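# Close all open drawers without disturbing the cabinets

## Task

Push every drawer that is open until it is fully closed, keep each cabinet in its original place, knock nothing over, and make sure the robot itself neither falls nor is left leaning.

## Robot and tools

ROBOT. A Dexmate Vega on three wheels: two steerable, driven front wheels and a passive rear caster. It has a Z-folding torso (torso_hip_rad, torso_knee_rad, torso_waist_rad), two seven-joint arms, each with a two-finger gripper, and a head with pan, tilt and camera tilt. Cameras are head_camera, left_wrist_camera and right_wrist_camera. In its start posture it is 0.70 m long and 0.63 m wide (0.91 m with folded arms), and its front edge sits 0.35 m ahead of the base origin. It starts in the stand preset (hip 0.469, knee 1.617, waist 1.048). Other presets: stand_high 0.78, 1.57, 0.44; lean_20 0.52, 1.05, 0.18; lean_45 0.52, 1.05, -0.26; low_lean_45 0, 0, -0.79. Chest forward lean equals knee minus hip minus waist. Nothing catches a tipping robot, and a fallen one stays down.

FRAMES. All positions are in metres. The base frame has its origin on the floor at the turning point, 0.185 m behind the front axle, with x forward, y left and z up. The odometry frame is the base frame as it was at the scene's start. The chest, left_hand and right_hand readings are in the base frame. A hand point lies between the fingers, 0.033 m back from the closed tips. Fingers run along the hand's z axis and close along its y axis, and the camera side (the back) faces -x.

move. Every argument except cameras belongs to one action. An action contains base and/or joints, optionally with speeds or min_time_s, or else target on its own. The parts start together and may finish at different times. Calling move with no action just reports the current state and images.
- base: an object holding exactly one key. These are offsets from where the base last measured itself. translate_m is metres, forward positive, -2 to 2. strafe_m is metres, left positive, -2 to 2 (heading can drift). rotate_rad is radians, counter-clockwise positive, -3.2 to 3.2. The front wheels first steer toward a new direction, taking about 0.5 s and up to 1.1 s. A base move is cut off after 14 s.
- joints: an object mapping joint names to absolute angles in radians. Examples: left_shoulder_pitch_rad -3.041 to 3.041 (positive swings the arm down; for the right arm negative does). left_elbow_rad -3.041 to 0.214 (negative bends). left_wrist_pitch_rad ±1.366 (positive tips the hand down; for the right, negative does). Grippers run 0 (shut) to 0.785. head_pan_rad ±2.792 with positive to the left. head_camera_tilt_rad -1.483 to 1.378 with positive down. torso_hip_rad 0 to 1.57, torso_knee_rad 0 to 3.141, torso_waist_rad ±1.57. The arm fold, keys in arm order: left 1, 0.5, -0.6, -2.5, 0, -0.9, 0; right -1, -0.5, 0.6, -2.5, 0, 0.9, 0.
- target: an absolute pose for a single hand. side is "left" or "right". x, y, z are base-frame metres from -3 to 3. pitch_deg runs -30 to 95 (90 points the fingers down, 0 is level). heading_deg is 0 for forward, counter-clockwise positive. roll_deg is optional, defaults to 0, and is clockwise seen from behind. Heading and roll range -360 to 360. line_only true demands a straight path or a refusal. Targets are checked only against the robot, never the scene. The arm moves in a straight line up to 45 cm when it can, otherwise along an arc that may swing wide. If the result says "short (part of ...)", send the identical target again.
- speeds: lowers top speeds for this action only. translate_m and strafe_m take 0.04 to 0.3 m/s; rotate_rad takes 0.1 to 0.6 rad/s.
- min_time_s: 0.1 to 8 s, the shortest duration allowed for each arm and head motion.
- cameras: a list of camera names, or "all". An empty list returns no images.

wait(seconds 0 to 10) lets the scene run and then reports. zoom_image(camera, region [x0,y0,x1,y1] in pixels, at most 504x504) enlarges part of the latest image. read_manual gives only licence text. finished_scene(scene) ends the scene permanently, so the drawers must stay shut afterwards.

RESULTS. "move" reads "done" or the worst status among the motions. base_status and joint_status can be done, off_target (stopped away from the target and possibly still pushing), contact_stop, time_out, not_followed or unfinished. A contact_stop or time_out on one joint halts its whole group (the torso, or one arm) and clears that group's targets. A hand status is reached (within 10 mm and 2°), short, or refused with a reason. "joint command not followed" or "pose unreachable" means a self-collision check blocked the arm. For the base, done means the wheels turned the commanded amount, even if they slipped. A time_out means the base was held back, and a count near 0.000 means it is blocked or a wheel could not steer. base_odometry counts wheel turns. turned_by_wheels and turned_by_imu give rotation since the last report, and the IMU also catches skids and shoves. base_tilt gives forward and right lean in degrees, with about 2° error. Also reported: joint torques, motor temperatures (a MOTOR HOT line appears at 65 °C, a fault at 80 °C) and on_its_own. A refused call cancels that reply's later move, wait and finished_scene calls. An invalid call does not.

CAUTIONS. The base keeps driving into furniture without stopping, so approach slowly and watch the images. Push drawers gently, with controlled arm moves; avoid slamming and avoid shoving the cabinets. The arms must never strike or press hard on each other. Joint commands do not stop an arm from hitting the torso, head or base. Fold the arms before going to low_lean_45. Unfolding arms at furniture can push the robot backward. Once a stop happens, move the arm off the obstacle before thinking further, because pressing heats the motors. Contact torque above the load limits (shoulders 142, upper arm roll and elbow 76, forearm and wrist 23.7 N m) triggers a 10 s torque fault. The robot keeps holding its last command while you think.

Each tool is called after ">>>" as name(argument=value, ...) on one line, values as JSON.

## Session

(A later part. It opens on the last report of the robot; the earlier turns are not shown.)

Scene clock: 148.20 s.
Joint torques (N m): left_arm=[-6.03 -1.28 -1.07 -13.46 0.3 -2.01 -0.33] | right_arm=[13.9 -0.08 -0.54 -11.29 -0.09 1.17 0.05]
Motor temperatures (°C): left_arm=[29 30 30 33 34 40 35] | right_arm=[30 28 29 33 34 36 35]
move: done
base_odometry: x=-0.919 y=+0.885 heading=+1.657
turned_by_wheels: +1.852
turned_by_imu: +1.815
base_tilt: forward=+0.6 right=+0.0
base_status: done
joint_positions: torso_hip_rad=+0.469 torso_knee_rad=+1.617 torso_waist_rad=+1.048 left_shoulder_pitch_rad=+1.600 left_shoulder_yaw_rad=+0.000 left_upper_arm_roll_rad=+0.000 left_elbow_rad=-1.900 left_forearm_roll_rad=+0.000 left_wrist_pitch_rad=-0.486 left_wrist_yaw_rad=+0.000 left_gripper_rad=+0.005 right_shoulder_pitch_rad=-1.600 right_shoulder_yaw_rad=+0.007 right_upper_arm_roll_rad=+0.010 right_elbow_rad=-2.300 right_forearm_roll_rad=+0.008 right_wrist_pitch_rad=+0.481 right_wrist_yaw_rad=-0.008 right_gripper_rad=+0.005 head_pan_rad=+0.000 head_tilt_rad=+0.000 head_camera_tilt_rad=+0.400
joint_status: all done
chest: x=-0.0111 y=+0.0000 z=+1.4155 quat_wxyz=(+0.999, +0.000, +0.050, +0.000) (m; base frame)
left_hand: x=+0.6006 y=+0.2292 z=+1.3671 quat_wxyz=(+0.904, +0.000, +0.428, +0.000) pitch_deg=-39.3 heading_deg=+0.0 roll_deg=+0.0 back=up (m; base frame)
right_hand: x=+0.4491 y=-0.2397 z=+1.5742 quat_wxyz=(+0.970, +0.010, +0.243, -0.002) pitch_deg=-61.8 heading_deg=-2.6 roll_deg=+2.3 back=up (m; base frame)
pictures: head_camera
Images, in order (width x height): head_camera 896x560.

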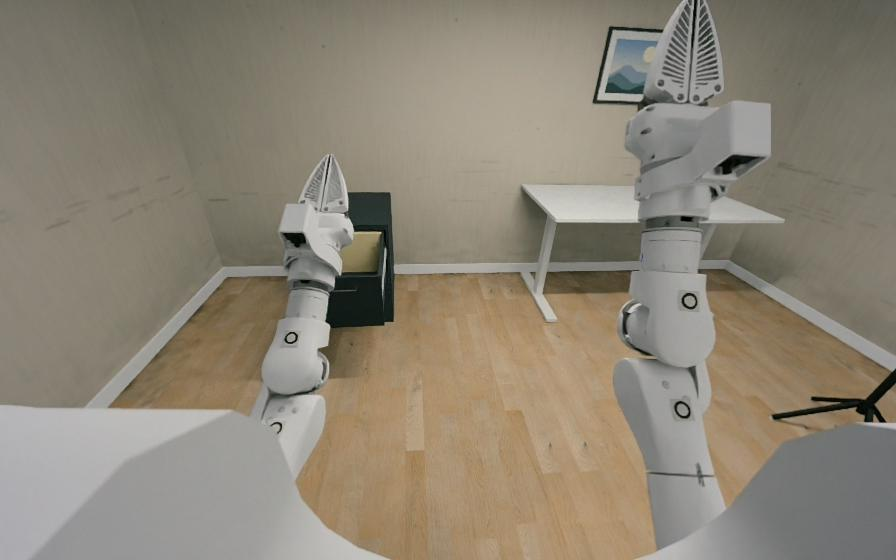

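>>> move(base={"rotate_rad":0.025}, cameras=[])

>>> move(base={"strafe_m":0.33}, cameras=[])

>>> move(base={"translate_m":0.42}, joints={"torso_hip_rad":0.1,"torso_knee_rad":0.8,"torso_waist_rad":0.1,"head_camera_tilt_rad":0.3}, cameras=[])

>>> move(target={"side":"left","x":0.60,"y":0.18,"z":0.53,"pitch_deg":25,"heading_deg":0}, cameras=["head_camera","left_wrist_camera"])

Scene clock: 159.57 s.
Joint torques (N m): left_arm=[-7.77 3.92 -1.05 -14.56 -0.34 -2.39 -0.41] | right_arm=[13.51 -0.03 -0.73 -10.59 -0.15 1.16 0.22]
Motor temperatures (°C): left_arm=[29 30 30 33 34 40 35] | right_arm=[30 28 29 33 34 36 35]
move: done
base_odometry: x=-0.919 y=+0.885 heading=+1.682
turned_by_wheels: +0.025
turned_by_imu: +0.025
base_tilt: forward=+0.7 right=+0.0
base_status: done
joint_positions: torso_hip_rad=+0.469 torso_knee_rad=+1.617 torso_waist_rad=+1.048 left_shoulder_pitch_rad=+1.600 left_shoulder_yaw_rad=+0.000 left_upper_arm_roll_rad=+0.000 left_elbow_rad=-1.900 left_forearm_roll_rad=+0.000 left_wrist_pitch_rad=-0.486 left_wrist_yaw_rad=+0.000 left_gripper_rad=+0.005 right_shoulder_pitch_rad=-1.600 right_shoulder_yaw_rad=+0.007 right_upper_arm_roll_rad=+0.010 right_elbow_rad=-2.300 right_forearm_roll_rad=+0.008 right_wrist_pitch_rad=+0.481 right_wrist_yaw_rad=-0.008 right_gripper_rad=+0.005 head_pan_rad=+0.000 head_tilt_rad=+0.000 head_camera_tilt_rad=+0.400
joint_status: not commanded
chest: x=-0.0111 y=+0.0000 z=+1.4155 quat_wxyz=(+0.999, +0.000, +0.050, +0.000) (m; base frame)
left_hand: x=+0.6006 y=+0.2292 z=+1.3671 quat_wxyz=(+0.904, +0.000, +0.428, +0.000) pitch_deg=-39.3 heading_deg=+0.0 roll_deg=+0.0 back=up (m; base frame)
right_hand: x=+0.4491 y=-0.2397 z=+1.5742 quat_wxyz=(+0.970, +0.010, +0.243, -0.002) pitch_deg=-61.8 heading_deg=-2.6 roll_deg=+2.3 back=up (m; base frame)
pictures: none
No camera images: "cameras" was empty.

Scene clock: 162.73 s.
Joint torques (N m): left_arm=[-7.65 0.62 -1.35 -12.61 -0.17 -0.83 -0.53] | right_arm=[12.67 1.07 -0.44 -10.34 -0.07 1.27 0.02]
Motor temperatures (°C): left_arm=[29 30 30 33 34 40 35] | right_arm=[30 28 29 33 34 36 35]
move: done
base_odometry: x=-1.246 y=+0.847 heading=+1.686
turned_by_wheels: +0.005
turned_by_imu: +0.003
base_tilt: forward=+0.7 right=+0.0
base_status: done
joint_positions: torso_hip_rad=+0.469 torso_knee_rad=+1.617 torso_waist_rad=+1.048 left_shoulder_pitch_rad=+1.600 left_shoulder_yaw_rad=+0.000 left_upper_arm_roll_rad=+0.000 left_elbow_rad=-1.900 left_forearm_roll_rad=+0.000 left_wrist_pitch_rad=-0.486 left_wrist_yaw_rad=+0.000 left_gripper_rad=+0.005 right_shoulder_pitch_rad=-1.600 right_shoulder_yaw_rad=+0.007 right_upper_arm_roll_rad=+0.010 right_elbow_rad=-2.300 right_forearm_roll_rad=+0.008 right_wrist_pitch_rad=+0.481 right_wrist_yaw_rad=-0.008 right_gripper_rad=+0.005 head_pan_rad=+0.000 head_tilt_rad=+0.000 head_camera_tilt_rad=+0.400
joint_status: not commanded
chest: x=-0.0111 y=+0.0000 z=+1.4155 quat_wxyz=(+0.999, +0.000, +0.050, +0.000) (m; base frame)
left_hand: x=+0.6007 y=+0.2292 z=+1.3671 quat_wxyz=(+0.904, +0.000, +0.428, +0.000) pitch_deg=-39.3 heading_deg=+0.0 roll_deg=+0.0 back=up (m; base frame)
right_hand: x=+0.4491 y=-0.2397 z=+1.5742 quat_wxyz=(+0.970, +0.010, +0.243, -0.002) pitch_deg=-61.8 heading_deg=-2.6 roll_deg=+2.3 back=up (m; base frame)
pictures: none
No camera images: "cameras" was empty.

Scene clock: 167.53 s.
Joint torques (N m): left_arm=[-1.93 2.38 0.3 -13.41 -0.24 -1.87 -0.37] | right_arm=[9.07 0.27 -0.51 -12.51 -0.06 2.11 0.26]
Motor temperatures (°C): left_arm=[29 30 30 33 34 40 35] | right_arm=[30 28 29 33 34 36 35]
move: done
base_odometry: x=-1.296 y=+1.264 heading=+1.686
turned_by_wheels: +0.000
turned_by_imu: +0.000
base_tilt: forward=+0.7 right=-0.1
base_status: done
joint_positions: torso_hip_rad=+0.100 torso_knee_rad=+0.800 torso_waist_rad=+0.100 left_shoulder_pitch_rad=+1.600 left_shoulder_yaw_rad=+0.000 left_upper_arm_roll_rad=+0.000 left_elbow_rad=-1.900 left_forearm_roll_rad=+0.000 left_wrist_pitch_rad=-0.486 left_wrist_yaw_rad=+0.000 left_gripper_rad=+0.005 right_shoulder_pitch_rad=-1.600 right_shoulder_yaw_rad=+0.007 right_upper_arm_roll_rad=+0.010 right_elbow_rad=-2.300 right_forearm_roll_rad=+0.008 right_wrist_pitch_rad=+0.481 right_wrist_yaw_rad=-0.008 right_gripper_rad=+0.005 head_pan_rad=+0.000 head_tilt_rad=+0.000 head_camera_tilt_rad=+0.300
joint_status: all done
chest: x=+0.1050 y=+0.0000 z=+1.1620 quat_wxyz=(+0.955, +0.000, +0.296, +0.000) (m; base frame)
left_hand: x=+0.6187 y=+0.2292 z=+0.8263 quat_wxyz=(+0.770, +0.000, +0.639, +0.000) pitch_deg=-10.6 heading_deg=+0.0 roll_deg=+0.0 back=up (m; base frame)
right_hand: x=+0.5850 y=-0.2397 z=+1.0807 quat_wxyz=(+0.880, +0.010, +0.475, -0.005) pitch_deg=-33.2 heading_deg=-1.5 roll_deg=+0.8 back=up (m; base frame)
pictures: none
No camera images: "cameras" was empty.

Scene clock: 170.90 s.
Joint torques (N m): left_arm=[-7.28 -3.79 5.07 -12.59 0.69 -1.85 0.77] | right_arm=[8.29 0.39 -0.85 -12.03 -0.18 1.6 0.15]
Motor temperatures (°C): left_arm=[28 30 30 32 34 40 35] | right_arm=[30 28 29 33 34 36 35]
move: done
base_odometry: x=-1.296 y=+1.264 heading=+1.686
turned_by_wheels: +0.000
turned_by_imu: +0.001
base_tilt: forward=+0.7 right=-0.1
base_status: not commanded
joint_positions: torso_hip_rad=+0.100 torso_knee_rad=+0.800 torso_waist_rad=+0.100 left_shoulder_pitch_rad=+1.492 left_shoulder_yaw_rad=-0.074 left_upper_arm_roll_rad=+0.068 left_elbow_rad=-1.640 left_forearm_roll_rad=+0.080 left_wrist_pitch_rad=-0.018 left_wrist_yaw_rad=+0.062 left_gripper_rad=+0.005 right_shoulder_pitch_rad=-1.600 right_shoulder_yaw_rad=+0.007 right_upper_arm_roll_rad=+0.010 right_elbow_rad=-2.300 right_forearm_roll_rad=+0.008 right_wrist_pitch_rad=+0.481 right_wrist_yaw_rad=-0.008 right_gripper_rad=+0.005 head_pan_rad=+0.000 head_tilt_rad=+0.000 head_camera_tilt_rad=+0.300
joint_status: not commanded
chest: x=+0.1050 y=+0.0000 z=+1.1620 quat_wxyz=(+0.955, +0.000, +0.296, +0.000) (m; base frame)
left_hand: x=+0.6005 y=+0.1809 z=+0.5331 quat_wxyz=(+0.540, +0.000, +0.841, +0.000) pitch_deg=+24.6 heading_deg=+0.0 roll_deg=+0.0 back=up (m; base frame)
left_hand_status: reached (straight line, planned for 1.8 s): 3 mm and 0.4 deg off.
right_hand: x=+0.5850 y=-0.2397 z=+1.0807 quat_wxyz=(+0.880, +0.010, +0.475, -0.005) pitch_deg=-33.2 heading_deg=-1.5 roll_deg=+0.8 back=up (m; base frame)
pictures: head_camera, left_wrist_camera
Images, in order (width x height): head_camera 896x560, left_wrist_camera 672x420.

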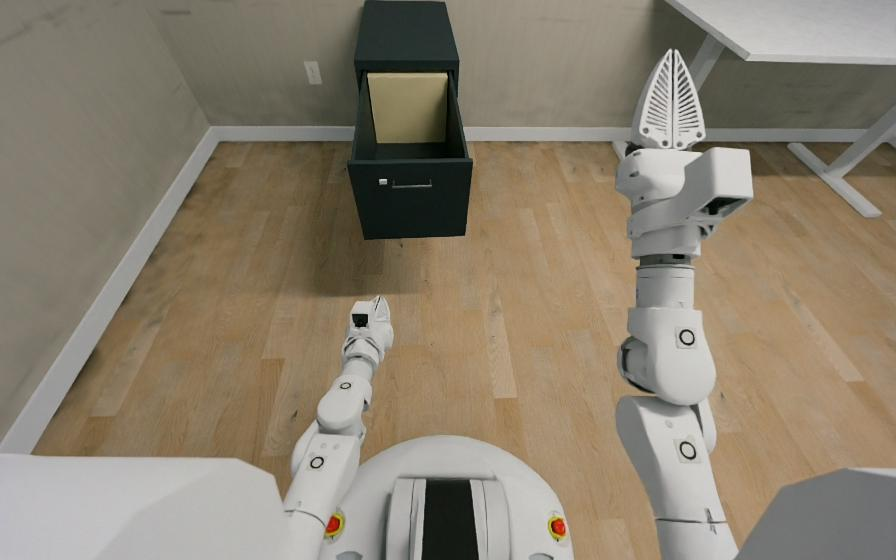

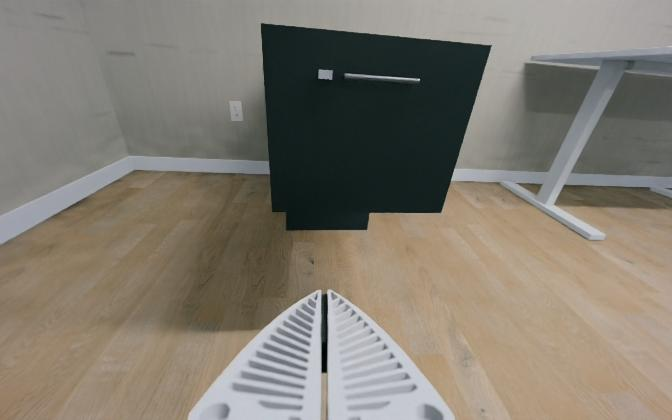

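>>> move(target={"side":"left","x":0.60,"y":0.125,"z":0.53,"pitch_deg":25,"heading_deg":0}, cameras=[])

>>> move(base={"translate_m":0.7}, speeds={"translate_m":0.12}, cameras=["head_camera","left_wrist_camera"])

Scene clock: 183.47 s.
Joint torques (N m): left_arm=[-6.22 1.74 6.83 -11.61 0.17 -3.39 0.17] | right_arm=[8.05 0.27 -0.61 -10.83 -0.04 2.03 0.27]
Motor temperatures (°C): left_arm=[28 30 30 32 34 40 35] | right_arm=[30 28 29 33 34 36 35]
move: done
base_odometry: x=-1.296 y=+1.264 heading=+1.686
turned_by_wheels: +0.000
turned_by_imu: +0.001
base_tilt: forward=+0.6 right=-0.1
base_status: not commanded
joint_positions: torso_hip_rad=+0.100 torso_knee_rad=+0.800 torso_waist_rad=+0.100 left_shoulder_pitch_rad=+1.458 left_shoulder_yaw_rad=-0.040 left_upper_arm_roll_rad=+0.230 left_elbow_rad=-1.595 left_forearm_roll_rad=+0.050 left_wrist_pitch_rad=-0.015 left_wrist_yaw_rad=+0.229 left_gripper_rad=+0.005 right_shoulder_pitch_rad=-1.600 right_shoulder_yaw_rad=+0.007 right_upper_arm_roll_rad=+0.010 right_elbow_rad=-2.300 right_forearm_roll_rad=+0.008 right_wrist_pitch_rad=+0.481 right_wrist_yaw_rad=-0.008 right_gripper_rad=+0.005 head_pan_rad=+0.000 head_tilt_rad=+0.000 head_camera_tilt_rad=+0.300
joint_status: not commanded
chest: x=+0.1050 y=+0.0000 z=+1.1620 quat_wxyz=(+0.955, +0.000, +0.296, +0.000) (m; base frame)
left_hand: x=+0.6000 y=+0.1269 z=+0.5298 quat_wxyz=(+0.537, +0.000, +0.844, +0.000) pitch_deg=+25.0 heading_deg=+0.0 roll_deg=+0.0 back=up (m; base frame)
left_hand_status: reached (checked arc [the straight line was blocked], planned for 0.9 s): 2 mm and 0.0 deg off.
right_hand: x=+0.5850 y=-0.2397 z=+1.0807 quat_wxyz=(+0.880, +0.010, +0.475, -0.005) pitch_deg=-33.2 heading_deg=-1.5 roll_deg=+0.8 back=up (m; base frame)
pictures: none
No camera images: "cameras" was empty.

Scene clock: 190.23 s.
Joint torques (N m): left_arm=[-4.25 0.59 3.03 -13.67 0.1 -2.77 -0.54] | right_arm=[8.65 -0.21 -0.46 -11.84 -0.06 1.77 0.13]
Motor temperatures (°C): left_arm=[28 30 30 32 34 40 35] | right_arm=[30 28 29 33 34 36 35]
move: done
base_odometry: x=-1.378 y=+1.959 heading=+1.686
turned_by_wheels: +0.000
turned_by_imu: +0.001
base_tilt: forward=+0.7 right=-0.1
base_status: done
joint_positions: torso_hip_rad=+0.100 torso_knee_rad=+0.800 torso_waist_rad=+0.100 left_shoulder_pitch_rad=+1.457 left_shoulder_yaw_rad=-0.038 left_upper_arm_roll_rad=+0.236 left_elbow_rad=-1.594 left_forearm_roll_rad=+0.049 left_wrist_pitch_rad=-0.016 left_wrist_yaw_rad=+0.235 left_gripper_rad=+0.005 right_shoulder_pitch_rad=-1.600 right_shoulder_yaw_rad=+0.007 right_upper_arm_roll_rad=+0.010 right_elbow_rad=-2.300 right_forearm_roll_rad=+0.008 right_wrist_pitch_rad=+0.481 right_wrist_yaw_rad=-0.008 right_gripper_rad=+0.005 head_pan_rad=+0.000 head_tilt_rad=+0.000 head_camera_tilt_rad=+0.300
joint_status: not commanded
chest: x=+0.1051 y=+0.0000 z=+1.1620 quat_wxyz=(+0.955, +0.000, +0.296, +0.000) (m; base frame)
left_hand: x=+0.5998 y=+0.1251 z=+0.5296 quat_wxyz=(+0.537, +0.000, +0.844, +0.000) pitch_deg=+25.0 heading_deg=+0.0 roll_deg=+0.0 back=up (m; base frame)
right_hand: x=+0.5850 y=-0.2397 z=+1.0806 quat_wxyz=(+0.880, +0.010, +0.475, -0.005) pitch_deg=-33.2 heading_deg=-1.5 roll_deg=+0.8 back=up (m; base frame)
pictures: head_camera, left_wrist_camera
Images, in order (width x height): head_camera 896x560, left_wrist_camera 672x420.

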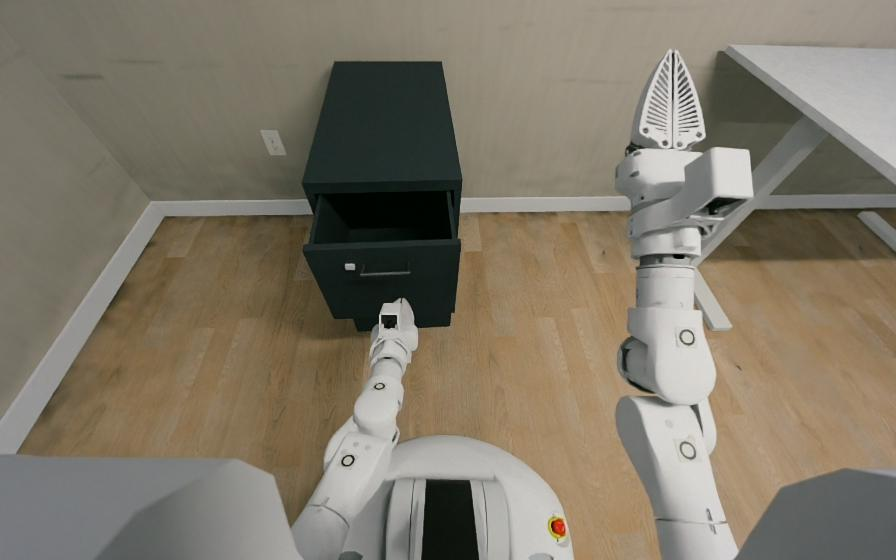

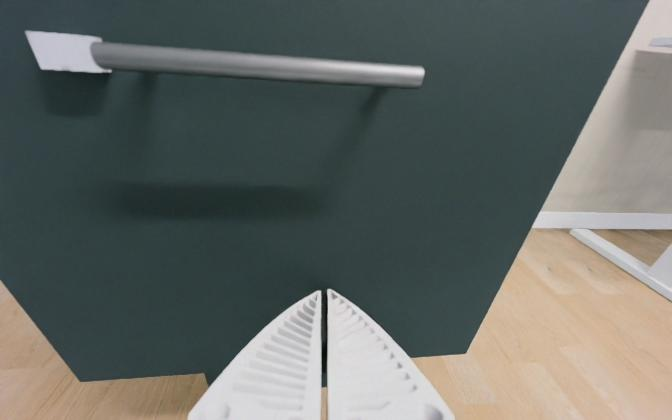

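>>> move(base={"translate_m":0.12}, speeds={"translate_m":0.1}, cameras=["head_camera","left_wrist_camera"])

>>> zoom_image(camera="head_camera", region=[270, 180, 480, 360])

Scene clock: 198.27 s.
Joint torques (N m): left_arm=[-5.03 -2.26 5.43 -12.32 -0.02 -2.51 -0.04] | right_arm=[8.31 0.26 -0.81 -11.51 -0.11 2.23 0.31]
Motor temperatures (°C): left_arm=[28 30 30 32 34 40 35] | right_arm=[30 28 29 33 34 36 35]
move: done
base_odometry: x=-1.393 y=+2.078 heading=+1.685
turned_by_wheels: +0.000
turned_by_imu: +0.000
base_tilt: forward=+0.7 right=-0.1
base_status: done
joint_positions: torso_hip_rad=+0.100 torso_knee_rad=+0.800 torso_waist_rad=+0.100 left_shoulder_pitch_rad=+1.457 left_shoulder_yaw_rad=-0.038 left_upper_arm_roll_rad=+0.236 left_elbow_rad=-1.594 left_forearm_roll_rad=+0.049 left_wrist_pitch_rad=-0.016 left_wrist_yaw_rad=+0.235 left_gripper_rad=+0.005 right_shoulder_pitch_rad=-1.600 right_shoulder_yaw_rad=+0.007 right_upper_arm_roll_rad=+0.010 right_elbow_rad=-2.300 right_forearm_roll_rad=+0.008 right_wrist_pitch_rad=+0.481 right_wrist_yaw_rad=-0.008 right_gripper_rad=+0.005 head_pan_rad=+0.000 head_tilt_rad=+0.000 head_camera_tilt_rad=+0.300
joint_status: not commanded
chest: x=+0.1051 y=+0.0000 z=+1.1620 quat_wxyz=(+0.955, +0.000, +0.296, +0.000) (m; base frame)
left_hand: x=+0.5997 y=+0.1251 z=+0.5296 quat_wxyz=(+0.537, +0.000, +0.844, +0.000) pitch_deg=+25.0 heading_deg=+0.0 roll_deg=+0.0 back=up (m; base frame)
right_hand: x=+0.5850 y=-0.2397 z=+1.0806 quat_wxyz=(+0.880, +0.010, +0.475, -0.005) pitch_deg=-33.2 heading_deg=-1.5 roll_deg=+0.8 back=up (m; base frame)
pictures: head_camera, left_wrist_camera
Images, in order (width x height): head_camera 896x560, left_wrist_camera 672x420.

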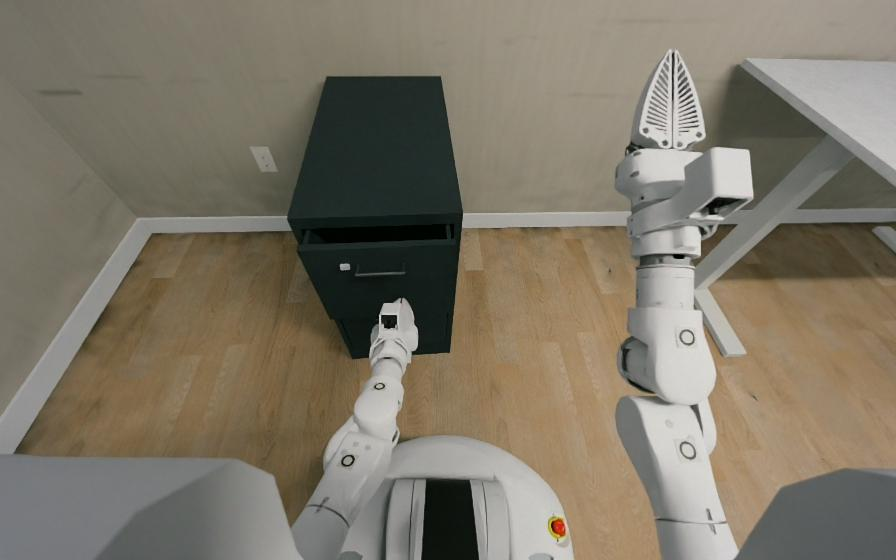

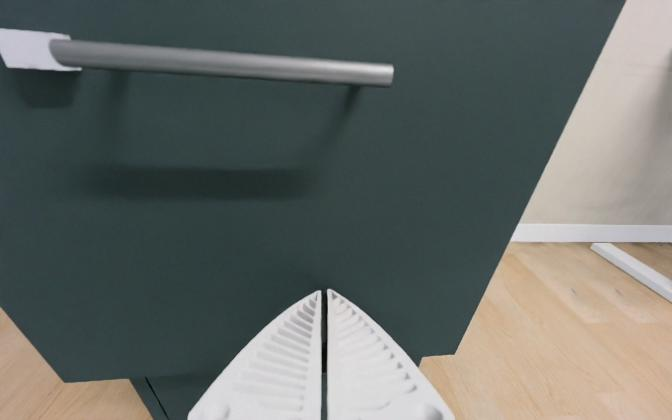

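Scaled by 2.400 from the camera's 896x560 image, which has a finer 960x600 frame.

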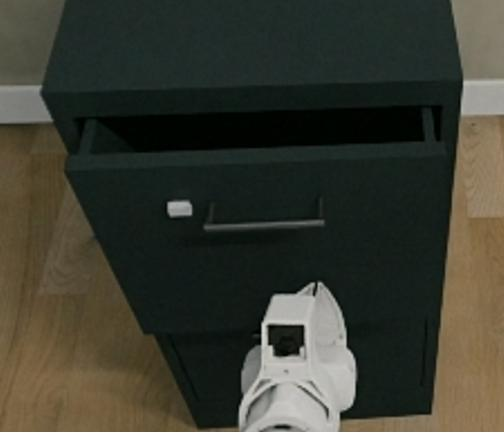

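>>> move(target={"side":"left","x":0.67,"y":0.135,"z":0.54,"pitch_deg":25,"heading_deg":0}, cameras=["head_camera","left_wrist_camera"])

>>> zoom_image(camera="head_camera", region=[270, 180, 480, 360])

Scene clock: 205.57 s.
Joint torques (N m): left_arm=[-11.59 -3.27 -3.05 -13.34 -0.03 -3.95 0.52] | right_arm=[7.6 0.12 -0.43 -11.83 -0.13 2.23 0.23]
Motor temperatures (°C): left_arm=[28 30 30 32 34 40 35] | right_arm=[30 28 29 33 34 36 35]
move: done
base_odometry: x=-1.393 y=+2.078 heading=+1.685
turned_by_wheels: +0.000
turned_by_imu: +0.001
base_tilt: forward=+0.7 right=+0.0
base_status: not commanded
joint_positions: torso_hip_rad=+0.100 torso_knee_rad=+0.800 torso_waist_rad=+0.100 left_shoulder_pitch_rad=+1.293 left_shoulder_yaw_rad=-0.047 left_upper_arm_roll_rad=+0.202 left_elbow_rad=-1.527 left_forearm_roll_rad=+0.023 left_wrist_pitch_rad=+0.079 left_wrist_yaw_rad=+0.205 left_gripper_rad=+0.005 right_shoulder_pitch_rad=-1.600 right_shoulder_yaw_rad=+0.007 right_upper_arm_roll_rad=+0.010 right_elbow_rad=-2.300 right_forearm_roll_rad=+0.008 right_wrist_pitch_rad=+0.481 right_wrist_yaw_rad=-0.008 right_gripper_rad=+0.005 head_pan_rad=+0.000 head_tilt_rad=+0.000 head_camera_tilt_rad=+0.300
joint_status: not commanded
chest: x=+0.1051 y=+0.0000 z=+1.1620 quat_wxyz=(+0.955, +0.000, +0.296, +0.000) (m; base frame)
left_hand: x=+0.6671 y=+0.1345 z=+0.5388 quat_wxyz=(+0.537, +0.000, +0.844, +0.000) pitch_deg=+25.1 heading_deg=+0.0 roll_deg=+0.0 back=up (m; base frame)
left_hand_status: reached (straight line, planned for 0.9 s): 3 mm and 0.1 deg off.
right_hand: x=+0.5850 y=-0.2397 z=+1.0806 quat_wxyz=(+0.880, +0.010, +0.475, -0.005) pitch_deg=-33.2 heading_deg=-1.5 roll_deg=+0.8 back=up (m; base frame)
pictures: head_camera, left_wrist_camera
Images, in order (width x height): head_camera 896x560, left_wrist_camera 672x420.

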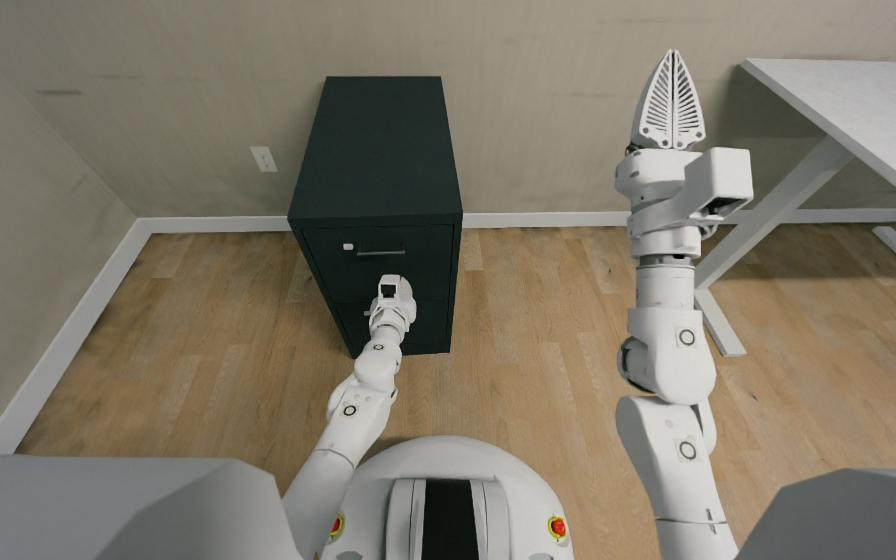

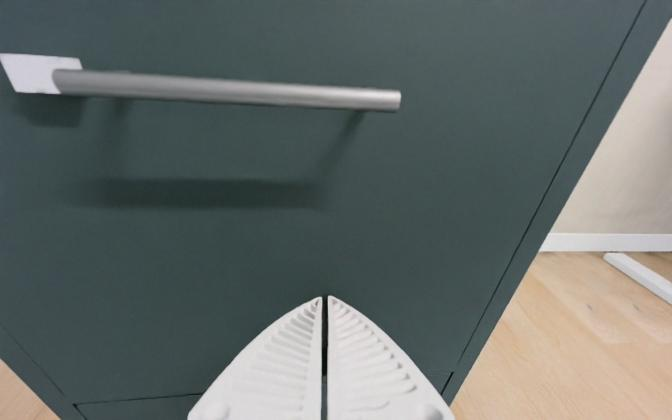

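Scaled by 2.400 from the camera's 896x560 image, which has a finer 960x600 frame.

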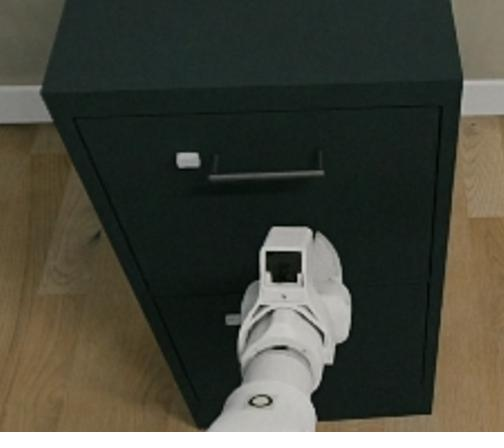

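Flush, finger just bending. A little extra.

>>> move(target={"side":"left","x":0.682,"y":0.135,"z":0.54,"pitch_deg":25,"heading_deg":0}, cameras=["left_wrist_camera"])

>>> move(base={"translate_m":-0.35}, joints={"head_pan_rad":2.4,"head_camera_tilt_rad":0.6}, cameras=["head_camera"])

Scene clock: 211.07 s.
Joint torques (N m): left_arm=[-31.34 -5.85 -9.68 -20.8 0.72 -5.1 0.37] | right_arm=[8.84 -0.04 -0.76 -11.47 -0.07 2.19 0.19]
Motor temperatures (°C): left_arm=[29 30 30 32 34 40 35] | right_arm=[30 28 29 33 34 36 35]
move: done
base_odometry: x=-1.392 y=+2.078 heading=+1.685
turned_by_wheels: +0.000
turned_by_imu: +0.001
base_tilt: forward=+0.7 right=-0.1
base_status: not commanded
joint_positions: torso_hip_rad=+0.100 torso_knee_rad=+0.800 torso_waist_rad=+0.100 left_shoulder_pitch_rad=+1.260 left_shoulder_yaw_rad=-0.051 left_upper_arm_roll_rad=+0.199 left_elbow_rad=-1.499 left_forearm_roll_rad=+0.020 left_wrist_pitch_rad=+0.087 left_wrist_yaw_rad=+0.202 left_gripper_rad=+0.005 right_shoulder_pitch_rad=-1.600 right_shoulder_yaw_rad=+0.007 right_upper_arm_roll_rad=+0.010 right_elbow_rad=-2.300 right_forearm_roll_rad=+0.008 right_wrist_pitch_rad=+0.481 right_wrist_yaw_rad=-0.008 right_gripper_rad=+0.005 head_pan_rad=+0.000 head_tilt_rad=+0.000 head_camera_tilt_rad=+0.300
joint_status: not commanded
chest: x=+0.1049 y=+0.0000 z=+1.1620 quat_wxyz=(+0.955, +0.000, +0.295, +0.000) (m; base frame)
left_hand: x=+0.6784 y=+0.1345 z=+0.5383 quat_wxyz=(+0.536, +0.000, +0.844, +0.000) pitch_deg=+25.2 heading_deg=-0.1 roll_deg=+0.0 back=up (m; base frame)
left_hand_status: reached (straight line, planned for 0.4 s): 4 mm and 0.2 deg off.
right_hand: x=+0.5848 y=-0.2397 z=+1.0808 quat_wxyz=(+0.880, +0.010, +0.475, -0.005) pitch_deg=-33.2 heading_deg=-1.5 roll_deg=+0.8 back=up (m; base frame)
pictures: left_wrist_camera
Images, in order (width x height): left_wrist_camera 672x420.

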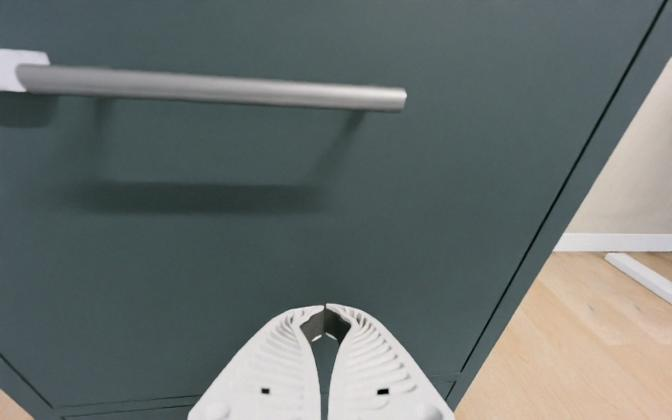

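Scene clock: 213.83 s.
Joint torques (N m): left_arm=[-9.47 -3.22 0.27 -12.11 -0.22 -1.35 -0.62] | right_arm=[8.12 0.31 -0.46 -11.69 -0.07 2.1 0.19]
Motor temperatures (°C): left_arm=[29 30 30 32 34 40 35] | right_arm=[30 28 29 33 34 36 35]
move: done
base_odometry: x=-1.351 y=+1.730 heading=+1.685
turned_by_wheels: -0.001
turned_by_imu: -0.001
base_tilt: forward=+0.6 right=-0.1
base_status: done
joint_positions: torso_hip_rad=+0.100 torso_knee_rad=+0.800 torso_waist_rad=+0.100 left_shoulder_pitch_rad=+1.252 left_shoulder_yaw_rad=-0.051 left_upper_arm_roll_rad=+0.198 left_elbow_rad=-1.495 left_forearm_roll_rad=+0.020 left_wrist_pitch_rad=+0.087 left_wrist_yaw_rad=+0.202 left_gripper_rad=+0.005 right_shoulder_pitch_rad=-1.600 right_shoulder_yaw_rad=+0.007 right_upper_arm_roll_rad=+0.010 right_elbow_rad=-2.300 right_forearm_roll_rad=+0.008 right_wrist_pitch_rad=+0.481 right_wrist_yaw_rad=-0.008 right_gripper_rad=+0.005 head_pan_rad=+2.400 head_tilt_rad=+0.000 head_camera_tilt_rad=+0.600
joint_status: all done
chest: x=+0.1050 y=+0.0000 z=+1.1620 quat_wxyz=(+0.955, +0.000, +0.296, +0.000) (m; base frame)
left_hand: x=+0.6817 y=+0.1349 z=+0.5397 quat_wxyz=(+0.537, +0.000, +0.844, +0.000) pitch_deg=+25.0 heading_deg=+0.0 roll_deg=+0.0 back=up (m; base frame)
right_hand: x=+0.5850 y=-0.2397 z=+1.0806 quat_wxyz=(+0.880, +0.010, +0.475, -0.005) pitch_deg=-33.2 heading_deg=-1.5 roll_deg=+0.8 back=up (m; base frame)
pictures: head_camera
Images, in order (width x height): head_camera 896x560.

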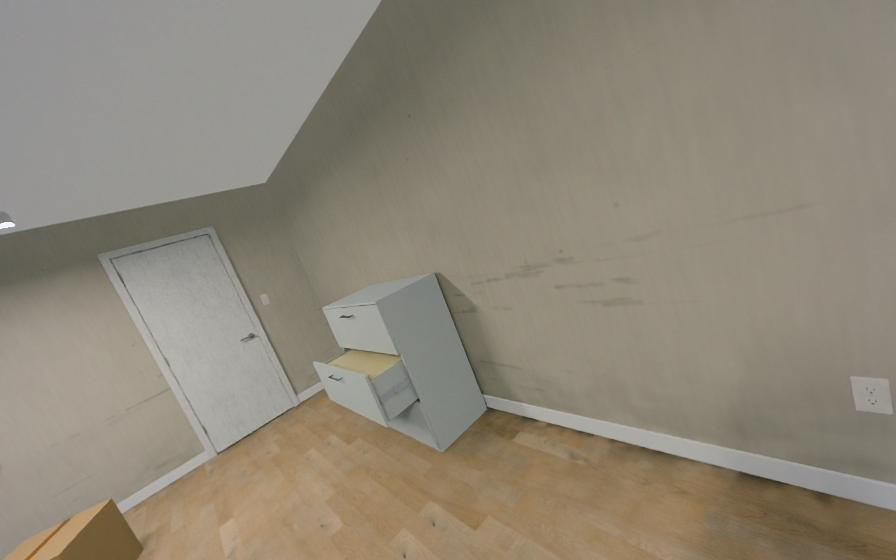

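>>> move(base={"rotate_rad":0.48}, joints={"left_shoulder_pitch_rad":1.6,"left_elbow_rad":-1.9,"left_shoulder_yaw_rad":0,"left_upper_arm_roll_rad":0,"left_forearm_roll_rad":0,"left_wrist_pitch_rad":-0.486,"left_wrist_yaw_rad":0,"head_pan_rad":0,"head_camera_tilt_rad":0.0,"torso_hip_rad":0.469,"torso_knee_rad":1.617,"torso_waist_rad":1.048}, cameras=[])

>>> move(base={"translate_m":-1.95}, cameras=[])

>>> move(base={"translate_m":-0.25}, cameras=[])

>>> move(base={"rotate_rad":1.11}, joints={"head_camera_tilt_rad":0.4}, cameras=["head_camera"])

Scene clock: 235.50 s.
Joint torques (N m): left_arm=[-4.2 0.56 -2.33 -15.44 -0.33 -2.95 -0.39] | right_arm=[13.53 -0.62 -1.03 -10.13 -0.02 0.73 0.27]
Motor temperatures (°C): left_arm=[28 30 30 32 34 40 35] | right_arm=[30 28 29 33 34 36 35]
move: done
base_odometry: x=-1.351 y=+1.730 heading=+2.165
turned_by_wheels: +0.480
turned_by_imu: +0.470
base_tilt: forward=+0.7 right=+0.0
base_status: done
joint_positions: torso_hip_rad=+0.469 torso_knee_rad=+1.617 torso_waist_rad=+1.048 left_shoulder_pitch_rad=+1.600 left_shoulder_yaw_rad=+0.000 left_upper_arm_roll_rad=+0.000 left_elbow_rad=-1.899 left_forearm_roll_rad=+0.000 left_wrist_pitch_rad=-0.485 left_wrist_yaw_rad=+0.000 left_gripper_rad=+0.005 right_shoulder_pitch_rad=-1.600 right_shoulder_yaw_rad=+0.007 right_upper_arm_roll_rad=+0.010 right_elbow_rad=-2.300 right_forearm_roll_rad=+0.008 right_wrist_pitch_rad=+0.481 right_wrist_yaw_rad=-0.008 right_gripper_rad=+0.005 head_pan_rad=+0.000 head_tilt_rad=+0.000 head_camera_tilt_rad=+0.000
joint_status: all done
chest: x=-0.0110 y=+0.0000 z=+1.4154 quat_wxyz=(+0.999, +0.000, +0.050, +0.000) (m; base frame)
left_hand: x=+0.6011 y=+0.2291 z=+1.3668 quat_wxyz=(+0.903, +0.000, +0.429, +0.000) pitch_deg=-39.2 heading_deg=+0.0 roll_deg=+0.0 back=up (m; base frame)
right_hand: x=+0.4492 y=-0.2397 z=+1.5741 quat_wxyz=(+0.970, +0.010, +0.243, -0.002) pitch_deg=-61.8 heading_deg=-2.6 roll_deg=+2.3 back=up (m; base frame)
pictures: none
No camera images: "cameras" was empty.

Scene clock: 244.03 s.
Joint torques (N m): left_arm=[-7.3 0.77 -1.7 -14.71 0.39 -3.36 -0.3] | right_arm=[13.31 0.79 -0.43 -10.08 -0.13 0.85 0.25]
Motor temperatures (°C): left_arm=[28 30 30 32 34 40 35] | right_arm=[30 28 29 33 34 36 35]
move: done
base_odometry: x=-0.253 y=+0.119 heading=+2.166
turned_by_wheels: +0.001
turned_by_imu: +0.002
base_tilt: forward=+0.7 right=+0.0
base_status: done
joint_positions: torso_hip_rad=+0.469 torso_knee_rad=+1.617 torso_waist_rad=+1.048 left_shoulder_pitch_rad=+1.600 left_shoulder_yaw_rad=+0.000 left_upper_arm_roll_rad=+0.000 left_elbow_rad=-1.900 left_forearm_roll_rad=+0.000 left_wrist_pitch_rad=-0.486 left_wrist_yaw_rad=+0.000 left_gripper_rad=+0.005 right_shoulder_pitch_rad=-1.600 right_shoulder_yaw_rad=+0.007 right_upper_arm_roll_rad=+0.010 right_elbow_rad=-2.300 right_forearm_roll_rad=+0.008 right_wrist_pitch_rad=+0.481 right_wrist_yaw_rad=-0.008 right_gripper_rad=+0.005 head_pan_rad=+0.000 head_tilt_rad=+0.000 head_camera_tilt_rad=+0.000
joint_status: not commanded
chest: x=-0.0111 y=+0.0000 z=+1.4155 quat_wxyz=(+0.999, +0.000, +0.050, +0.000) (m; base frame)
left_hand: x=+0.6006 y=+0.2292 z=+1.3671 quat_wxyz=(+0.904, +0.000, +0.428, +0.000) pitch_deg=-39.3 heading_deg=+0.0 roll_deg=+0.0 back=up (m; base frame)
right_hand: x=+0.4491 y=-0.2397 z=+1.5742 quat_wxyz=(+0.970, +0.010, +0.243, -0.002) pitch_deg=-61.8 heading_deg=-2.6 roll_deg=+2.3 back=up (m; base frame)
pictures: none
No camera images: "cameras" was empty.

Scene clock: 246.50 s.
Joint torques (N m): left_arm=[-8.02 1.13 -1.94 -13.66 0.58 -2.46 -0.63] | right_arm=[13.98 0 -0.45 -10.31 -0.08 1.21 0.18]
Motor temperatures (°C): left_arm=[28 30 30 32 34 39 35] | right_arm=[30 28 29 33 34 36 35]
move: done
base_odometry: x=-0.112 y=-0.087 heading=+2.167
turned_by_wheels: +0.001
turned_by_imu: +0.001
base_tilt: forward=+0.7 right=-0.1
base_status: done
joint_positions: torso_hip_rad=+0.469 torso_knee_rad=+1.617 torso_waist_rad=+1.048 left_shoulder_pitch_rad=+1.600 left_shoulder_yaw_rad=+0.000 left_upper_arm_roll_rad=+0.000 left_elbow_rad=-1.900 left_forearm_roll_rad=+0.000 left_wrist_pitch_rad=-0.486 left_wrist_yaw_rad=+0.000 left_gripper_rad=+0.005 right_shoulder_pitch_rad=-1.600 right_shoulder_yaw_rad=+0.007 right_upper_arm_roll_rad=+0.010 right_elbow_rad=-2.300 right_forearm_roll_rad=+0.008 right_wrist_pitch_rad=+0.481 right_wrist_yaw_rad=-0.008 right_gripper_rad=+0.005 head_pan_rad=+0.000 head_tilt_rad=+0.000 head_camera_tilt_rad=+0.000
joint_status: not commanded
chest: x=-0.0112 y=+0.0000 z=+1.4155 quat_wxyz=(+0.999, +0.000, +0.050, +0.000) (m; base frame)
left_hand: x=+0.6006 y=+0.2292 z=+1.3671 quat_wxyz=(+0.904, +0.000, +0.428, +0.000) pitch_deg=-39.3 heading_deg=+0.0 roll_deg=+0.0 back=up (m; base frame)
right_hand: x=+0.4490 y=-0.2397 z=+1.5742 quat_wxyz=(+0.970, +0.010, +0.243, -0.002) pitch_deg=-61.8 heading_deg=-2.6 roll_deg=+2.3 back=up (m; base frame)
pictures: none
No camera images: "cameras" was empty.

Scene clock: 249.90 s.
Joint torques (N m): left_arm=[-8.04 2.66 -1.32 -13.83 0.06 -1.34 -0.71] | right_arm=[14.1 -0.35 -0.67 -9.96 -0.06 1.08 0.22]
Motor temperatures (°C): left_arm=[28 30 30 32 34 39 35] | right_arm=[30 28 29 33 34 36 35]
move: done
base_odometry: x=-0.111 y=-0.087 heading=-3.005
turned_by_wheels: +1.111
turned_by_imu: +1.092
base_tilt: forward=+0.7 right=+0.0
base_status: done
joint_positions: torso_hip_rad=+0.469 torso_knee_rad=+1.617 torso_waist_rad=+1.048 left_shoulder_pitch_rad=+1.600 left_shoulder_yaw_rad=+0.000 left_upper_arm_roll_rad=+0.000 left_elbow_rad=-1.900 left_forearm_roll_rad=+0.000 left_wrist_pitch_rad=-0.486 left_wrist_yaw_rad=+0.000 left_gripper_rad=+0.005 right_shoulder_pitch_rad=-1.600 right_shoulder_yaw_rad=+0.007 right_upper_arm_roll_rad=+0.010 right_elbow_rad=-2.300 right_forearm_roll_rad=+0.008 right_wrist_pitch_rad=+0.481 right_wrist_yaw_rad=-0.008 right_gripper_rad=+0.005 head_pan_rad=+0.000 head_tilt_rad=+0.000 head_camera_tilt_rad=+0.400
joint_status: all done
chest: x=-0.0112 y=+0.0000 z=+1.4155 quat_wxyz=(+0.999, +0.000, +0.050, +0.000) (m; base frame)
left_hand: x=+0.6006 y=+0.2292 z=+1.3671 quat_wxyz=(+0.904, +0.000, +0.428, +0.000) pitch_deg=-39.3 heading_deg=+0.0 roll_deg=+0.0 back=up (m; base frame)
right_hand: x=+0.4490 y=-0.2397 z=+1.5742 quat_wxyz=(+0.970, +0.010, +0.243, -0.002) pitch_deg=-61.8 heading_deg=-2.6 roll_deg=+2.3 back=up (m; base frame)
pictures: head_camera
Images, in order (width x height): head_camera 896x560.

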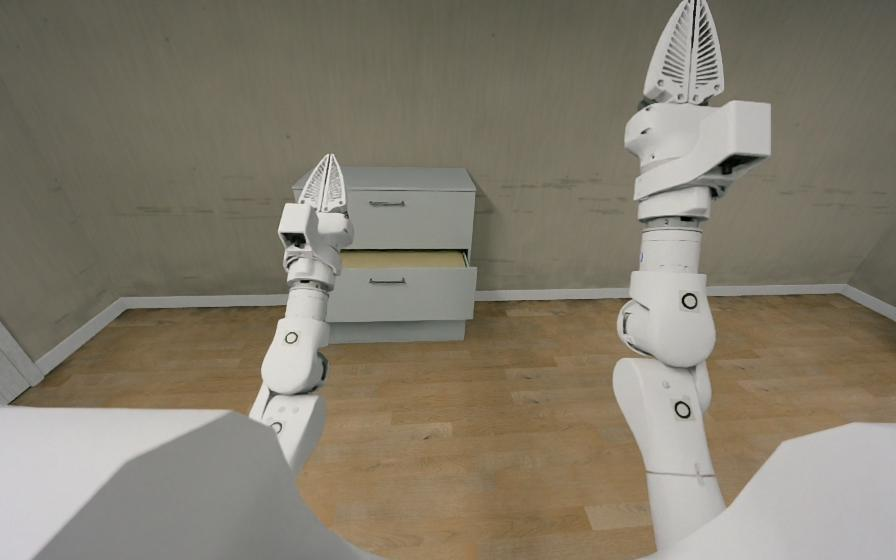

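>>> move(base={"rotate_rad":0.03}, cameras=[])

>>> move(base={"translate_m":0.7}, joints={"torso_hip_rad":0.1,"torso_knee_rad":0.8,"torso_waist_rad":0.1,"head_camera_tilt_rad":0.3}, cameras=[])

>>> move(target={"side":"left","x":0.60,"y":0.27,"z":0.54,"pitch_deg":20,"heading_deg":0}, cameras=["head_camera","left_wrist_camera"])

Scene clock: 266.37 s.
Joint torques (N m): left_arm=[-7.86 0.26 -0.52 -13.48 -0.29 -1.5 -0.05] | right_arm=[14.35 0.48 -0.32 -9.87 -0.07 1.43 0.14]
Motor temperatures (°C): left_arm=[28 30 30 32 34 39 35] | right_arm=[31 28 29 33 34 36 35]
move: done
base_odometry: x=-0.111 y=-0.087 heading=-2.975
turned_by_wheels: +0.030
turned_by_imu: +0.030
base_tilt: forward=+0.6 right=-0.1
base_status: done
joint_positions: torso_hip_rad=+0.469 torso_knee_rad=+1.617 torso_waist_rad=+1.048 left_shoulder_pitch_rad=+1.600 left_shoulder_yaw_rad=+0.000 left_upper_arm_roll_rad=+0.000 left_elbow_rad=-1.900 left_forearm_roll_rad=+0.000 left_wrist_pitch_rad=-0.486 left_wrist_yaw_rad=+0.000 left_gripper_rad=+0.005 right_shoulder_pitch_rad=-1.600 right_shoulder_yaw_rad=+0.007 right_upper_arm_roll_rad=+0.010 right_elbow_rad=-2.300 right_forearm_roll_rad=+0.008 right_wrist_pitch_rad=+0.481 right_wrist_yaw_rad=-0.008 right_gripper_rad=+0.005 head_pan_rad=+0.000 head_tilt_rad=+0.000 head_camera_tilt_rad=+0.400
joint_status: not commanded
chest: x=-0.0112 y=+0.0000 z=+1.4155 quat_wxyz=(+0.999, +0.000, +0.050, +0.000) (m; base frame)
left_hand: x=+0.6006 y=+0.2292 z=+1.3671 quat_wxyz=(+0.904, +0.000, +0.428, +0.000) pitch_deg=-39.3 heading_deg=+0.0 roll_deg=+0.0 back=up (m; base frame)
right_hand: x=+0.4490 y=-0.2397 z=+1.5742 quat_wxyz=(+0.970, +0.010, +0.243, -0.002) pitch_deg=-61.8 heading_deg=-2.6 roll_deg=+2.3 back=up (m; base frame)
pictures: none
No camera images: "cameras" was empty.

Scene clock: 271.17 s.
Joint torques (N m): left_arm=[-1.26 1.19 -1.34 -14.65 0.21 -3.45 -0.47] | right_arm=[8.66 0.92 -0.91 -11.29 -0.1 0.96 0.16]
Motor temperatures (°C): left_arm=[28 30 30 32 34 39 35] | right_arm=[31 28 29 33 34 36 35]
move: done
base_odometry: x=-0.801 y=-0.205 heading=-2.975
turned_by_wheels: +0.000
turned_by_imu: +0.002
base_tilt: forward=+0.7 right=+0.0
base_status: done
joint_positions: torso_hip_rad=+0.100 torso_knee_rad=+0.800 torso_waist_rad=+0.100 left_shoulder_pitch_rad=+1.600 left_shoulder_yaw_rad=+0.000 left_upper_arm_roll_rad=+0.000 left_elbow_rad=-1.900 left_forearm_roll_rad=+0.000 left_wrist_pitch_rad=-0.486 left_wrist_yaw_rad=+0.000 left_gripper_rad=+0.005 right_shoulder_pitch_rad=-1.600 right_shoulder_yaw_rad=+0.007 right_upper_arm_roll_rad=+0.010 right_elbow_rad=-2.300 right_forearm_roll_rad=+0.008 right_wrist_pitch_rad=+0.481 right_wrist_yaw_rad=-0.008 right_gripper_rad=+0.005 head_pan_rad=+0.000 head_tilt_rad=+0.000 head_camera_tilt_rad=+0.300
joint_status: all done
chest: x=+0.1050 y=+0.0000 z=+1.1620 quat_wxyz=(+0.955, +0.000, +0.296, +0.000) (m; base frame)
left_hand: x=+0.6187 y=+0.2292 z=+0.8263 quat_wxyz=(+0.770, +0.000, +0.639, +0.000) pitch_deg=-10.6 heading_deg=+0.0 roll_deg=+0.0 back=up (m; base frame)
right_hand: x=+0.5850 y=-0.2397 z=+1.0807 quat_wxyz=(+0.880, +0.010, +0.475, -0.005) pitch_deg=-33.2 heading_deg=-1.5 roll_deg=+0.8 back=up (m; base frame)
pictures: none
No camera images: "cameras" was empty.

Scene clock: 274.20 s.
Joint torques (N m): left_arm=[-4.91 1.21 -5.04 -10.12 0.1 -3.31 -0.25] | right_arm=[7.93 0.66 -0.67 -12.31 -0.06 2.05 0.09]
Motor temperatures (°C): left_arm=[28 30 30 32 34 39 35] | right_arm=[31 28 29 33 34 36 35]
move: done
base_odometry: x=-0.801 y=-0.205 heading=-2.975
turned_by_wheels: +0.000
turned_by_imu: +0.000
base_tilt: forward=+0.7 right=-0.1
base_status: not commanded
joint_positions: torso_hip_rad=+0.100 torso_knee_rad=+0.800 torso_waist_rad=+0.100 left_shoulder_pitch_rad=+1.484 left_shoulder_yaw_rad=+0.058 left_upper_arm_roll_rad=-0.053 left_elbow_rad=-1.535 left_forearm_roll_rad=-0.067 left_wrist_pitch_rad=-0.203 left_wrist_yaw_rad=-0.057 left_gripper_rad=+0.005 right_shoulder_pitch_rad=-1.600 right_shoulder_yaw_rad=+0.007 right_upper_arm_roll_rad=+0.010 right_elbow_rad=-2.300 right_forearm_roll_rad=+0.008 right_wrist_pitch_rad=+0.481 right_wrist_yaw_rad=-0.008 right_gripper_rad=+0.005 head_pan_rad=+0.000 head_tilt_rad=+0.000 head_camera_tilt_rad=+0.300
joint_status: not commanded
chest: x=+0.1050 y=+0.0000 z=+1.1620 quat_wxyz=(+0.955, +0.000, +0.296, +0.000) (m; base frame)
left_hand: x=+0.6006 y=+0.2692 z=+0.5435 quat_wxyz=(+0.576, +0.000, +0.817, +0.000) pitch_deg=+19.6 heading_deg=+0.0 roll_deg=+0.0 back=up (m; base frame)
left_hand_status: reached (straight line, planned for 1.5 s): 4 mm and 0.4 deg off.
right_hand: x=+0.5850 y=-0.2397 z=+1.0807 quat_wxyz=(+0.880, +0.010, +0.475, -0.005) pitch_deg=-33.2 heading_deg=-1.5 roll_deg=+0.8 back=up (m; base frame)
pictures: head_camera, left_wrist_camera
Images, in order (width x height): head_camera 896x560, left_wrist_camera 672x420.

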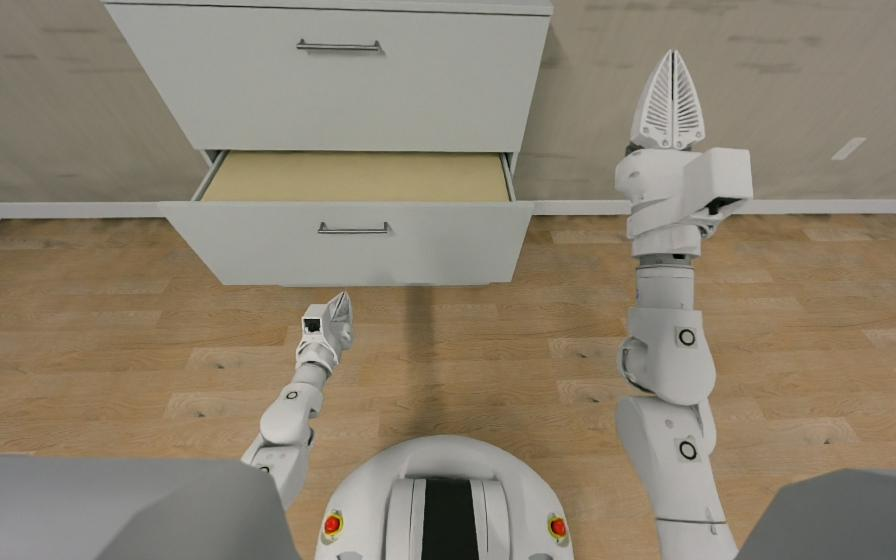

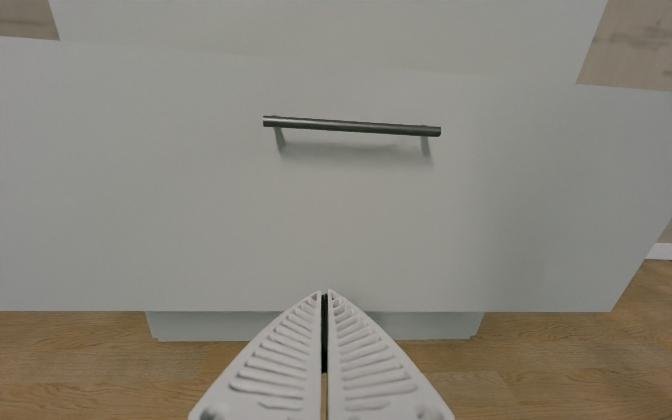

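>>> move(target={"side":"left","x":0.60,"y":0.245,"z":0.54,"pitch_deg":20,"heading_deg":0}, cameras=[])

>>> move(base={"translate_m":0.33}, speeds={"translate_m":0.11}, cameras=["head_camera","left_wrist_camera"])

Scene clock: 284.93 s.
Joint torques (N m): left_arm=[1.57 -5.99 3.13 -13.46 0.46 -2.48 0.69] | right_arm=[7.92 0.73 -0.47 -10.74 -0.11 1.48 0.03]
Motor temperatures (°C): left_arm=[28 30 30 32 34 39 35] | right_arm=[30 28 29 33 34 36 35]
move: done
base_odometry: x=-0.801 y=-0.205 heading=-2.975
turned_by_wheels: +0.000
turned_by_imu: +0.001
base_tilt: forward=+0.6 right=+0.0
base_status: not commanded
joint_positions: torso_hip_rad=+0.100 torso_knee_rad=+0.800 torso_waist_rad=+0.100 left_shoulder_pitch_rad=+1.483 left_shoulder_yaw_rad=+0.033 left_upper_arm_roll_rad=-0.022 left_elbow_rad=-1.536 left_forearm_roll_rad=-0.036 left_wrist_pitch_rad=-0.197 left_wrist_yaw_rad=-0.024 left_gripper_rad=+0.005 right_shoulder_pitch_rad=-1.600 right_shoulder_yaw_rad=+0.007 right_upper_arm_roll_rad=+0.010 right_elbow_rad=-2.300 right_forearm_roll_rad=+0.008 right_wrist_pitch_rad=+0.481 right_wrist_yaw_rad=-0.008 right_gripper_rad=+0.005 head_pan_rad=+0.000 head_tilt_rad=+0.000 head_camera_tilt_rad=+0.300
joint_status: not commanded
chest: x=+0.1050 y=+0.0000 z=+1.1620 quat_wxyz=(+0.955, +0.000, +0.296, +0.000) (m; base frame)
left_hand: x=+0.6000 y=+0.2488 z=+0.5398 quat_wxyz=(+0.573, +0.000, +0.819, +0.000) pitch_deg=+20.0 heading_deg=+0.0 roll_deg=+0.0 back=up (m; base frame)
left_hand_status: reached (straight line, planned for 0.4 s): 4 mm and 0.0 deg off.
right_hand: x=+0.5850 y=-0.2397 z=+1.0807 quat_wxyz=(+0.880, +0.010, +0.475, -0.005) pitch_deg=-33.2 heading_deg=-1.5 roll_deg=+0.8 back=up (m; base frame)
pictures: none
No camera images: "cameras" was empty.

Scene clock: 288.83 s.
Joint torques (N m): left_arm=[-3.97 -2.67 2.63 -12.8 0.52 -1.83 0.1] | right_arm=[8.1 -0.16 -0.68 -11.45 -0.1 1.42 0.3]
Motor temperatures (°C): left_arm=[28 30 30 32 34 39 35] | right_arm=[30 28 29 33 34 36 35]
move: done
base_odometry: x=-1.126 y=-0.261 heading=-2.975
turned_by_wheels: +0.000
turned_by_imu: +0.001
base_tilt: forward=+0.7 right=+0.0
base_status: done
joint_positions: torso_hip_rad=+0.100 torso_knee_rad=+0.800 torso_waist_rad=+0.100 left_shoulder_pitch_rad=+1.483 left_shoulder_yaw_rad=+0.028 left_upper_arm_roll_rad=-0.017 left_elbow_rad=-1.537 left_forearm_roll_rad=-0.031 left_wrist_pitch_rad=-0.196 left_wrist_yaw_rad=-0.018 left_gripper_rad=+0.005 right_shoulder_pitch_rad=-1.600 right_shoulder_yaw_rad=+0.007 right_upper_arm_roll_rad=+0.010 right_elbow_rad=-2.300 right_forearm_roll_rad=+0.008 right_wrist_pitch_rad=+0.481 right_wrist_yaw_rad=-0.008 right_gripper_rad=+0.005 head_pan_rad=+0.000 head_tilt_rad=+0.000 head_camera_tilt_rad=+0.300
joint_status: not commanded
chest: x=+0.1050 y=+0.0000 z=+1.1620 quat_wxyz=(+0.955, +0.000, +0.296, +0.000) (m; base frame)
left_hand: x=+0.5997 y=+0.2451 z=+0.5396 quat_wxyz=(+0.573, +0.000, +0.819, +0.000) pitch_deg=+20.0 heading_deg=+0.0 roll_deg=+0.0 back=up (m; base frame)
right_hand: x=+0.5850 y=-0.2397 z=+1.0806 quat_wxyz=(+0.880, +0.010, +0.475, -0.005) pitch_deg=-33.2 heading_deg=-1.5 roll_deg=+0.8 back=up (m; base frame)
pictures: head_camera, left_wrist_camera
Images, in order (width x height): head_camera 896x560, left_wrist_camera 672x420.

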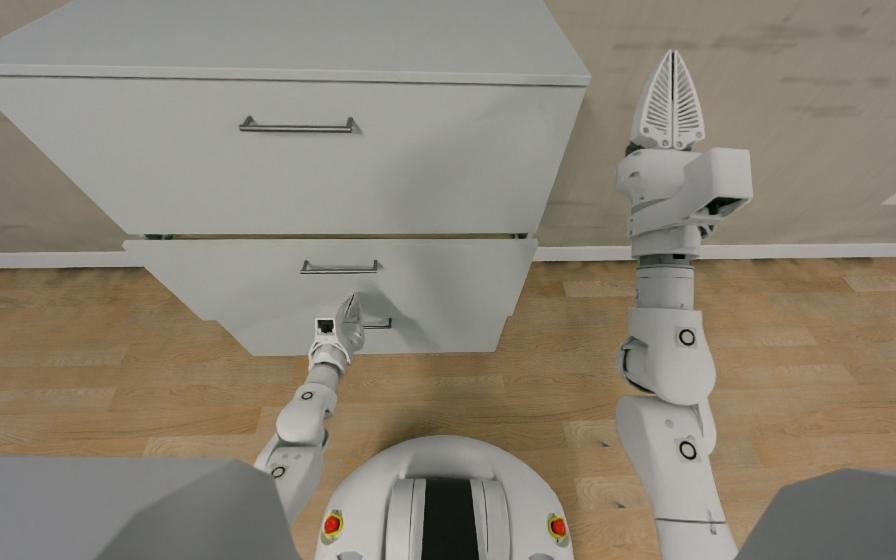

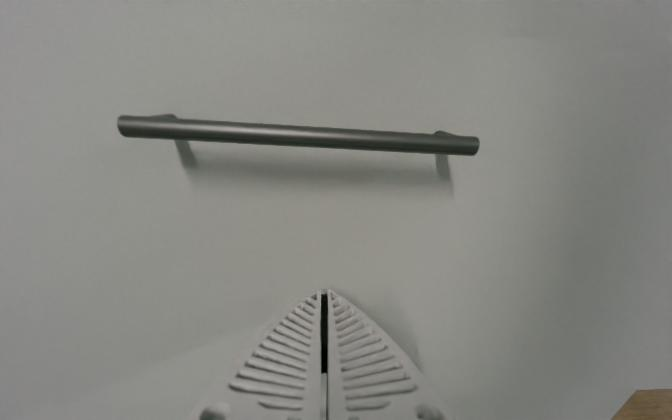

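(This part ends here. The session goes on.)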